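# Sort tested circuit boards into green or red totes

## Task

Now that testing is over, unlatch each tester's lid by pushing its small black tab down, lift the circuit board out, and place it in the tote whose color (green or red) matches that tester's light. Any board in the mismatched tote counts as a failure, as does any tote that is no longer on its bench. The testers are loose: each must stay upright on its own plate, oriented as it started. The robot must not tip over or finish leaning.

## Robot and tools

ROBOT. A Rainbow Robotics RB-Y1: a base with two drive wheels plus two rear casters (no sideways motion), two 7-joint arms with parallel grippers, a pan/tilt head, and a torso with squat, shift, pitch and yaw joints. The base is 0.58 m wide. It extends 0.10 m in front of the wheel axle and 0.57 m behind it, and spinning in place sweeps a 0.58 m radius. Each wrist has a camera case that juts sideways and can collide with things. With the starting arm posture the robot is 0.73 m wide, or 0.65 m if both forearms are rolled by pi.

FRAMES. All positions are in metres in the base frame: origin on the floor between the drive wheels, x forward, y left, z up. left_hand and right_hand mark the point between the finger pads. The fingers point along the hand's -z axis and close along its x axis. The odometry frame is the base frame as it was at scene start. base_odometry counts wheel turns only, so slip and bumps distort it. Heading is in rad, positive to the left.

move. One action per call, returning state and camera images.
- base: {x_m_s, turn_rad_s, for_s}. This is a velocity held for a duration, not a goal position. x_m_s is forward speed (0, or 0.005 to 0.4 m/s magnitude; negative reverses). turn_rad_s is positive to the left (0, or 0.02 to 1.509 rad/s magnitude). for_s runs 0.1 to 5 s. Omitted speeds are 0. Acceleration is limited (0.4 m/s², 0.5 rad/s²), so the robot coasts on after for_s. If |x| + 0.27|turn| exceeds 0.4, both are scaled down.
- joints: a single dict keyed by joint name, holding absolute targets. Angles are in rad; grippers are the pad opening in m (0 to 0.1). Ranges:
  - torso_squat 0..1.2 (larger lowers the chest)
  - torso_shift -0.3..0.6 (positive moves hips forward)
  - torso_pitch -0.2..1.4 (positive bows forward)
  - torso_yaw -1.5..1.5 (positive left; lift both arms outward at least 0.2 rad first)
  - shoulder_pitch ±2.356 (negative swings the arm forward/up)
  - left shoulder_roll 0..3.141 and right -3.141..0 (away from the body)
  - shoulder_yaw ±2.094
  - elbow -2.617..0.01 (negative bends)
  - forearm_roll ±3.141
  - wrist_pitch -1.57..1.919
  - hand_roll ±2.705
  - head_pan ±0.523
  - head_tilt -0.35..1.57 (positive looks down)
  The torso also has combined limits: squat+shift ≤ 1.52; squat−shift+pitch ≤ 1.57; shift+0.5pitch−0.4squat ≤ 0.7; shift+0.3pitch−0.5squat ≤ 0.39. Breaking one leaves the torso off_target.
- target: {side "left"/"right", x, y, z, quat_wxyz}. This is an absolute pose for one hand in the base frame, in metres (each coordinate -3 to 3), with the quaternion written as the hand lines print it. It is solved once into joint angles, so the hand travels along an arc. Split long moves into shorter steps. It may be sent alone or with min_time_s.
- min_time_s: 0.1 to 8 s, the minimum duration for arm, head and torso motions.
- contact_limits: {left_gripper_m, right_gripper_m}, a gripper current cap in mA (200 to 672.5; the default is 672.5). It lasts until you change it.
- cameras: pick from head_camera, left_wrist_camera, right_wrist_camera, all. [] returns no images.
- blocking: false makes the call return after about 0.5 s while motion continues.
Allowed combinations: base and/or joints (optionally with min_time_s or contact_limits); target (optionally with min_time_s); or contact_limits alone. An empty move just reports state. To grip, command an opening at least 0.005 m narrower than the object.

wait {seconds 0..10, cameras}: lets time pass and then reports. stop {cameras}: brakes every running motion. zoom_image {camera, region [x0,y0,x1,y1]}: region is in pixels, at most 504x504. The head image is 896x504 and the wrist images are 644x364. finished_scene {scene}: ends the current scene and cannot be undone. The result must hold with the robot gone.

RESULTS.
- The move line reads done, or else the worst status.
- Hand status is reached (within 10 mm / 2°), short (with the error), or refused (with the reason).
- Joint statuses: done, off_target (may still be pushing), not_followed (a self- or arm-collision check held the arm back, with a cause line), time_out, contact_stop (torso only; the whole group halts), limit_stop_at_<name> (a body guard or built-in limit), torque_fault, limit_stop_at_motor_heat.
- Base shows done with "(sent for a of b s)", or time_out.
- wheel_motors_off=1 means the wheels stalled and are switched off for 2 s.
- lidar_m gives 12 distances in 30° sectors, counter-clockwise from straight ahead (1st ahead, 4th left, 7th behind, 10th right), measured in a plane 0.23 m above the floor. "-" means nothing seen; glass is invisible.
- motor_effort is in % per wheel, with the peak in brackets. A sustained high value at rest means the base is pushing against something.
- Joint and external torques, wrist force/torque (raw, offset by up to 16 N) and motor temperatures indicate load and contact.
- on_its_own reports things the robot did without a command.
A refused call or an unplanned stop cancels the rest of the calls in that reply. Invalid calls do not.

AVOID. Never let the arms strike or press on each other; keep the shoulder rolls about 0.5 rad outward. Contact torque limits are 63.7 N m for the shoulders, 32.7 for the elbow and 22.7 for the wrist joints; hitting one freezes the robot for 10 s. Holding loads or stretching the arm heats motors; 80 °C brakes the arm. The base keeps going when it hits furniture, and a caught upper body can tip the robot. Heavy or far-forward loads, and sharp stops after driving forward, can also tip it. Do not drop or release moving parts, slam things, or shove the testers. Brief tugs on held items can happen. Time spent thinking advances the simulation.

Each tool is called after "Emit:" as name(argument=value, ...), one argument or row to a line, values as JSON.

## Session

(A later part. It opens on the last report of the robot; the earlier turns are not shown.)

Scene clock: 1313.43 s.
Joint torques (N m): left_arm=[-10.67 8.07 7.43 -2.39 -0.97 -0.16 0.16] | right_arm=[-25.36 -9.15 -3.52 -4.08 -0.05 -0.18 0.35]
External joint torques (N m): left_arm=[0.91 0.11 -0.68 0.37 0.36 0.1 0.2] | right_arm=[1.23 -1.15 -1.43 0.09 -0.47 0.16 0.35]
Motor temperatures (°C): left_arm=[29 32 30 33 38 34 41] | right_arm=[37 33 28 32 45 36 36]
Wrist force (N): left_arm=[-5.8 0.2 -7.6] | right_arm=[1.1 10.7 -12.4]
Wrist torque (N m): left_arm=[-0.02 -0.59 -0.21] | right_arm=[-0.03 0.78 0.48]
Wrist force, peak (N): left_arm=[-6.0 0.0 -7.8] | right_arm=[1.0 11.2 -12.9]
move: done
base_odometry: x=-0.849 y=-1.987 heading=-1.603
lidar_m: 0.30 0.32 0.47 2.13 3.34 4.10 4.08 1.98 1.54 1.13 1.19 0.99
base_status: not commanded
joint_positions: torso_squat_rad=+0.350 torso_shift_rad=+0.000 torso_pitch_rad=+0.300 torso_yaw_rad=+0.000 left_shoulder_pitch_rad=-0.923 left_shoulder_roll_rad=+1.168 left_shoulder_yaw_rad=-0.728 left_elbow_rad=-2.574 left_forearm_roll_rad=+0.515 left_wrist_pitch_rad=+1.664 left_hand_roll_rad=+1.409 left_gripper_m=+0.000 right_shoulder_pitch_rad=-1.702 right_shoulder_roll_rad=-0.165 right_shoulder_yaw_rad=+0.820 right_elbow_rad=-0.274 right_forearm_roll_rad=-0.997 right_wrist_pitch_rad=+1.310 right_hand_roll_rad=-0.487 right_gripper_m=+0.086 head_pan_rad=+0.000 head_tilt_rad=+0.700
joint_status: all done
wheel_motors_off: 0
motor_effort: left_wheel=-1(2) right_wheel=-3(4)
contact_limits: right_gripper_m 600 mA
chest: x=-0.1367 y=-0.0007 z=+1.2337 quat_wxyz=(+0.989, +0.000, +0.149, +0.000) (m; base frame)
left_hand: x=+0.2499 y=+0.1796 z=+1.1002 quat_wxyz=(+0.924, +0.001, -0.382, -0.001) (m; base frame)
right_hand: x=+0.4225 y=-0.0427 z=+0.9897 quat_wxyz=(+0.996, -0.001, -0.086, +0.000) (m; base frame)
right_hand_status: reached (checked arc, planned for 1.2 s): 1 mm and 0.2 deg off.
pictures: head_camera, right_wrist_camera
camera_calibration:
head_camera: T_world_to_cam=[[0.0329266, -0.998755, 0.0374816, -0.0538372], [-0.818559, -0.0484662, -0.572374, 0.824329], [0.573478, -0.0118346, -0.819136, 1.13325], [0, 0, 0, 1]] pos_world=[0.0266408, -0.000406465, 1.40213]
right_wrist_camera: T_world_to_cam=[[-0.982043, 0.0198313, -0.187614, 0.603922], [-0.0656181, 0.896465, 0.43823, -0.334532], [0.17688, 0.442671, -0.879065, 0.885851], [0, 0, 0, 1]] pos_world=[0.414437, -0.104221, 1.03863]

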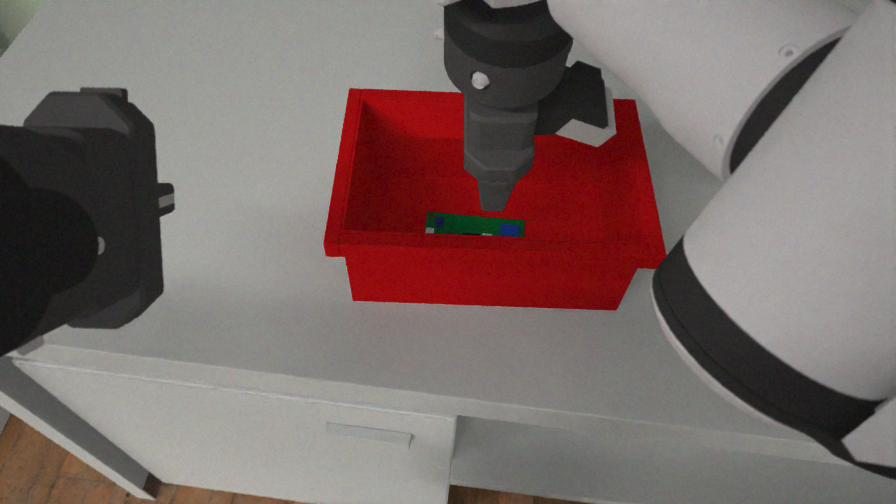

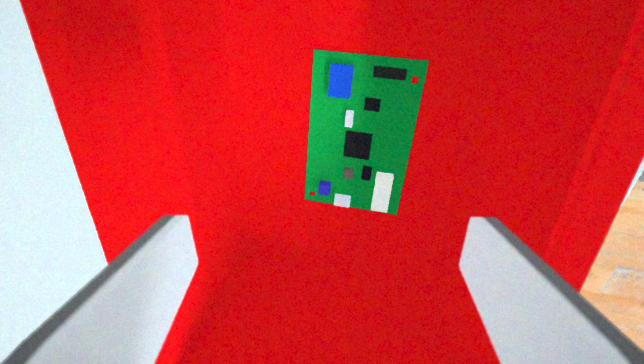

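Board in the red tote. Retreat.

Emit:
move(
  target={"side":"right","x":0.42,"y":-0.05,"z":1.1,"quat_wxyz":[0.9962,0,-0.087,0]},
  min_time_s=1.2,
  cameras=[],
)

Emit:
move(
  base={"x_m_s":-0.2,"for_s":3},
  joints={"head_tilt_rad":0.45},
  cameras=["head_camera"],
)

Scene clock: 1320.23 s.
Joint torques (N m): left_arm=[-10.65 8.08 7.62 -2.3 -1.01 -0.07 0.14] | right_arm=[-24.91 -8.91 -6.1 -3.85 -0.02 -0.27 -0.18]
External joint torques (N m): left_arm=[0.93 0.13 -0.48 0.46 0.32 0.18 0.18] | right_arm=[1.94 -0.16 -0.87 0.28 -0.48 0.03 -0.19]
Motor temperatures (°C): left_arm=[29 32 30 33 38 34 41] | right_arm=[37 34 28 32 45 36 36]
Wrist force (N): left_arm=[-6.0 -0.3 -7.4] | right_arm=[1.0 11.0 -12.8]
Wrist torque (N m): left_arm=[0.03 -0.62 -0.21] | right_arm=[-0.04 0.76 0.52]
Wrist force, peak (N): left_arm=[-6.2 -0.2 -7.9] | right_arm=[0.9 11.2 -13.5]
move: done
base_odometry: x=-0.849 y=-1.987 heading=-1.603
lidar_m: 0.29 0.32 0.46 2.14 3.34 4.10 4.09 1.97 1.53 1.14 1.19 1.00
base_status: not commanded
joint_positions: torso_squat_rad=+0.350 torso_shift_rad=+0.000 torso_pitch_rad=+0.300 torso_yaw_rad=+0.000 left_shoulder_pitch_rad=-0.923 left_shoulder_roll_rad=+1.168 left_shoulder_yaw_rad=-0.728 left_elbow_rad=-2.574 left_forearm_roll_rad=+0.515 left_wrist_pitch_rad=+1.664 left_hand_roll_rad=+1.409 left_gripper_m=+0.000 right_shoulder_pitch_rad=-1.763 right_shoulder_roll_rad=-0.371 right_shoulder_yaw_rad=+0.778 right_elbow_rad=-0.669 right_forearm_roll_rad=-1.034 right_wrist_pitch_rad=+1.620 right_hand_roll_rad=-0.635 right_gripper_m=+0.086 head_pan_rad=+0.000 head_tilt_rad=+0.700
joint_status: all done
wheel_motors_off: 0
motor_effort: left_wheel=+0(2) right_wheel=-2(4)
contact_limits: right_gripper_m 600 mA
chest: x=-0.1367 y=-0.0008 z=+1.2337 quat_wxyz=(+0.989, +0.000, +0.149, +0.000) (m; base frame)
left_hand: x=+0.2500 y=+0.1796 z=+1.1002 quat_wxyz=(+0.924, +0.001, -0.382, -0.001) (m; base frame)
right_hand: x=+0.4199 y=-0.0500 z=+1.1001 quat_wxyz=(+0.996, -0.001, -0.085, +0.000) (m; base frame)
right_hand_status: reached (checked arc, planned for 1.2 s): 0 mm and 0.2 deg off.
pictures: none
No camera images: "cameras" was empty.

Scene clock: 1324.03 s.
Joint torques (N m): left_arm=[-10.86 8.14 7.15 -2.28 -1.07 -0.18 0.12] | right_arm=[-24.86 -9.19 -6 -3.84 0.03 -0.32 -0.17]
External joint torques (N m): left_arm=[0.73 0.19 -0.96 0.47 0.26 0.07 0.15] | right_arm=[1.99 -0.44 -0.77 0.29 -0.43 -0.02 -0.18]
Motor temperatures (°C): left_arm=[29 32 30 33 38 34 41] | right_arm=[37 34 28 32 45 36 36]
Wrist force (N): left_arm=[-5.9 -0.2 -7.3] | right_arm=[1.1 11.0 -13.2]
Wrist torque (N m): left_arm=[0.01 -0.59 -0.20] | right_arm=[-0.06 0.77 0.50]
Wrist force, peak (N): left_arm=[-5.7 -0.1 -8.1] | right_arm=[1.3 10.7 -13.5]
move: done
base_odometry: x=-0.830 y=-1.387 heading=-1.603
lidar_m: 0.90 0.96 1.34 3.16 3.38 3.50 3.51 1.91 1.49 1.46 1.34 1.57
base_status: done (sent for 3 of 3 s)
joint_positions: torso_squat_rad=+0.350 torso_shift_rad=+0.000 torso_pitch_rad=+0.300 torso_yaw_rad=+0.000 left_shoulder_pitch_rad=-0.923 left_shoulder_roll_rad=+1.168 left_shoulder_yaw_rad=-0.728 left_elbow_rad=-2.574 left_forearm_roll_rad=+0.515 left_wrist_pitch_rad=+1.664 left_hand_roll_rad=+1.409 left_gripper_m=+0.000 right_shoulder_pitch_rad=-1.763 right_shoulder_roll_rad=-0.371 right_shoulder_yaw_rad=+0.778 right_elbow_rad=-0.669 right_forearm_roll_rad=-1.034 right_wrist_pitch_rad=+1.620 right_hand_roll_rad=-0.635 right_gripper_m=+0.086 head_pan_rad=+0.000 head_tilt_rad=+0.450
joint_status: all done
wheel_motors_off: 0
motor_effort: left_wheel=+2(22) right_wheel=-2(21)
contact_limits: right_gripper_m 600 mA
chest: x=-0.1367 y=-0.0008 z=+1.2337 quat_wxyz=(+0.989, +0.000, +0.149, +0.000) (m; base frame)
left_hand: x=+0.2500 y=+0.1796 z=+1.1002 quat_wxyz=(+0.924, +0.001, -0.382, -0.001) (m; base frame)
right_hand: x=+0.4199 y=-0.0500 z=+1.1001 quat_wxyz=(+0.996, -0.001, -0.085, +0.000) (m; base frame)
pictures: head_camera
camera_calibration:
head_camera: T_world_to_cam=[[0.0223988, -0.998761, 0.0444472, -0.0643239], [-0.65159, -0.0483026, -0.757032, 1.09571], [0.758241, -0.0120048, -0.651864, 0.906445], [0, 0, 0, 1]] pos_world=[0.0280918, -0.000436753, 1.42323]

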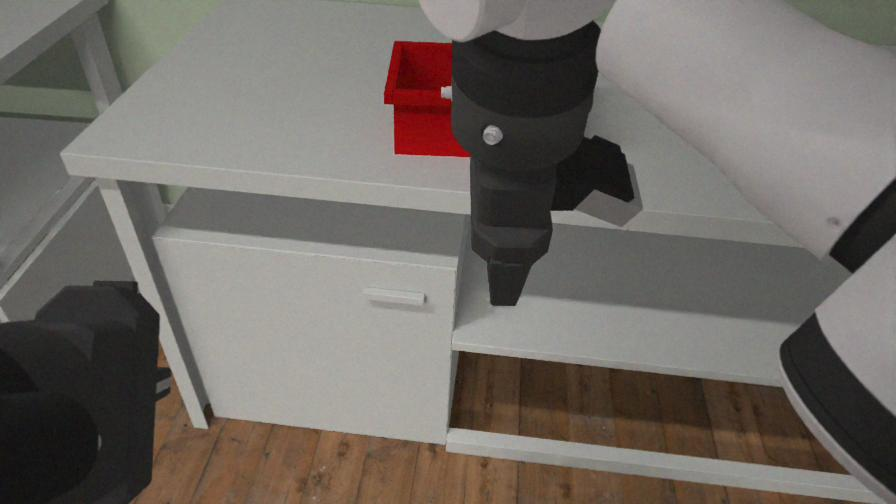

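Emit:
finished_scene(
  scene=1,
)

The scene is finished: the task was done.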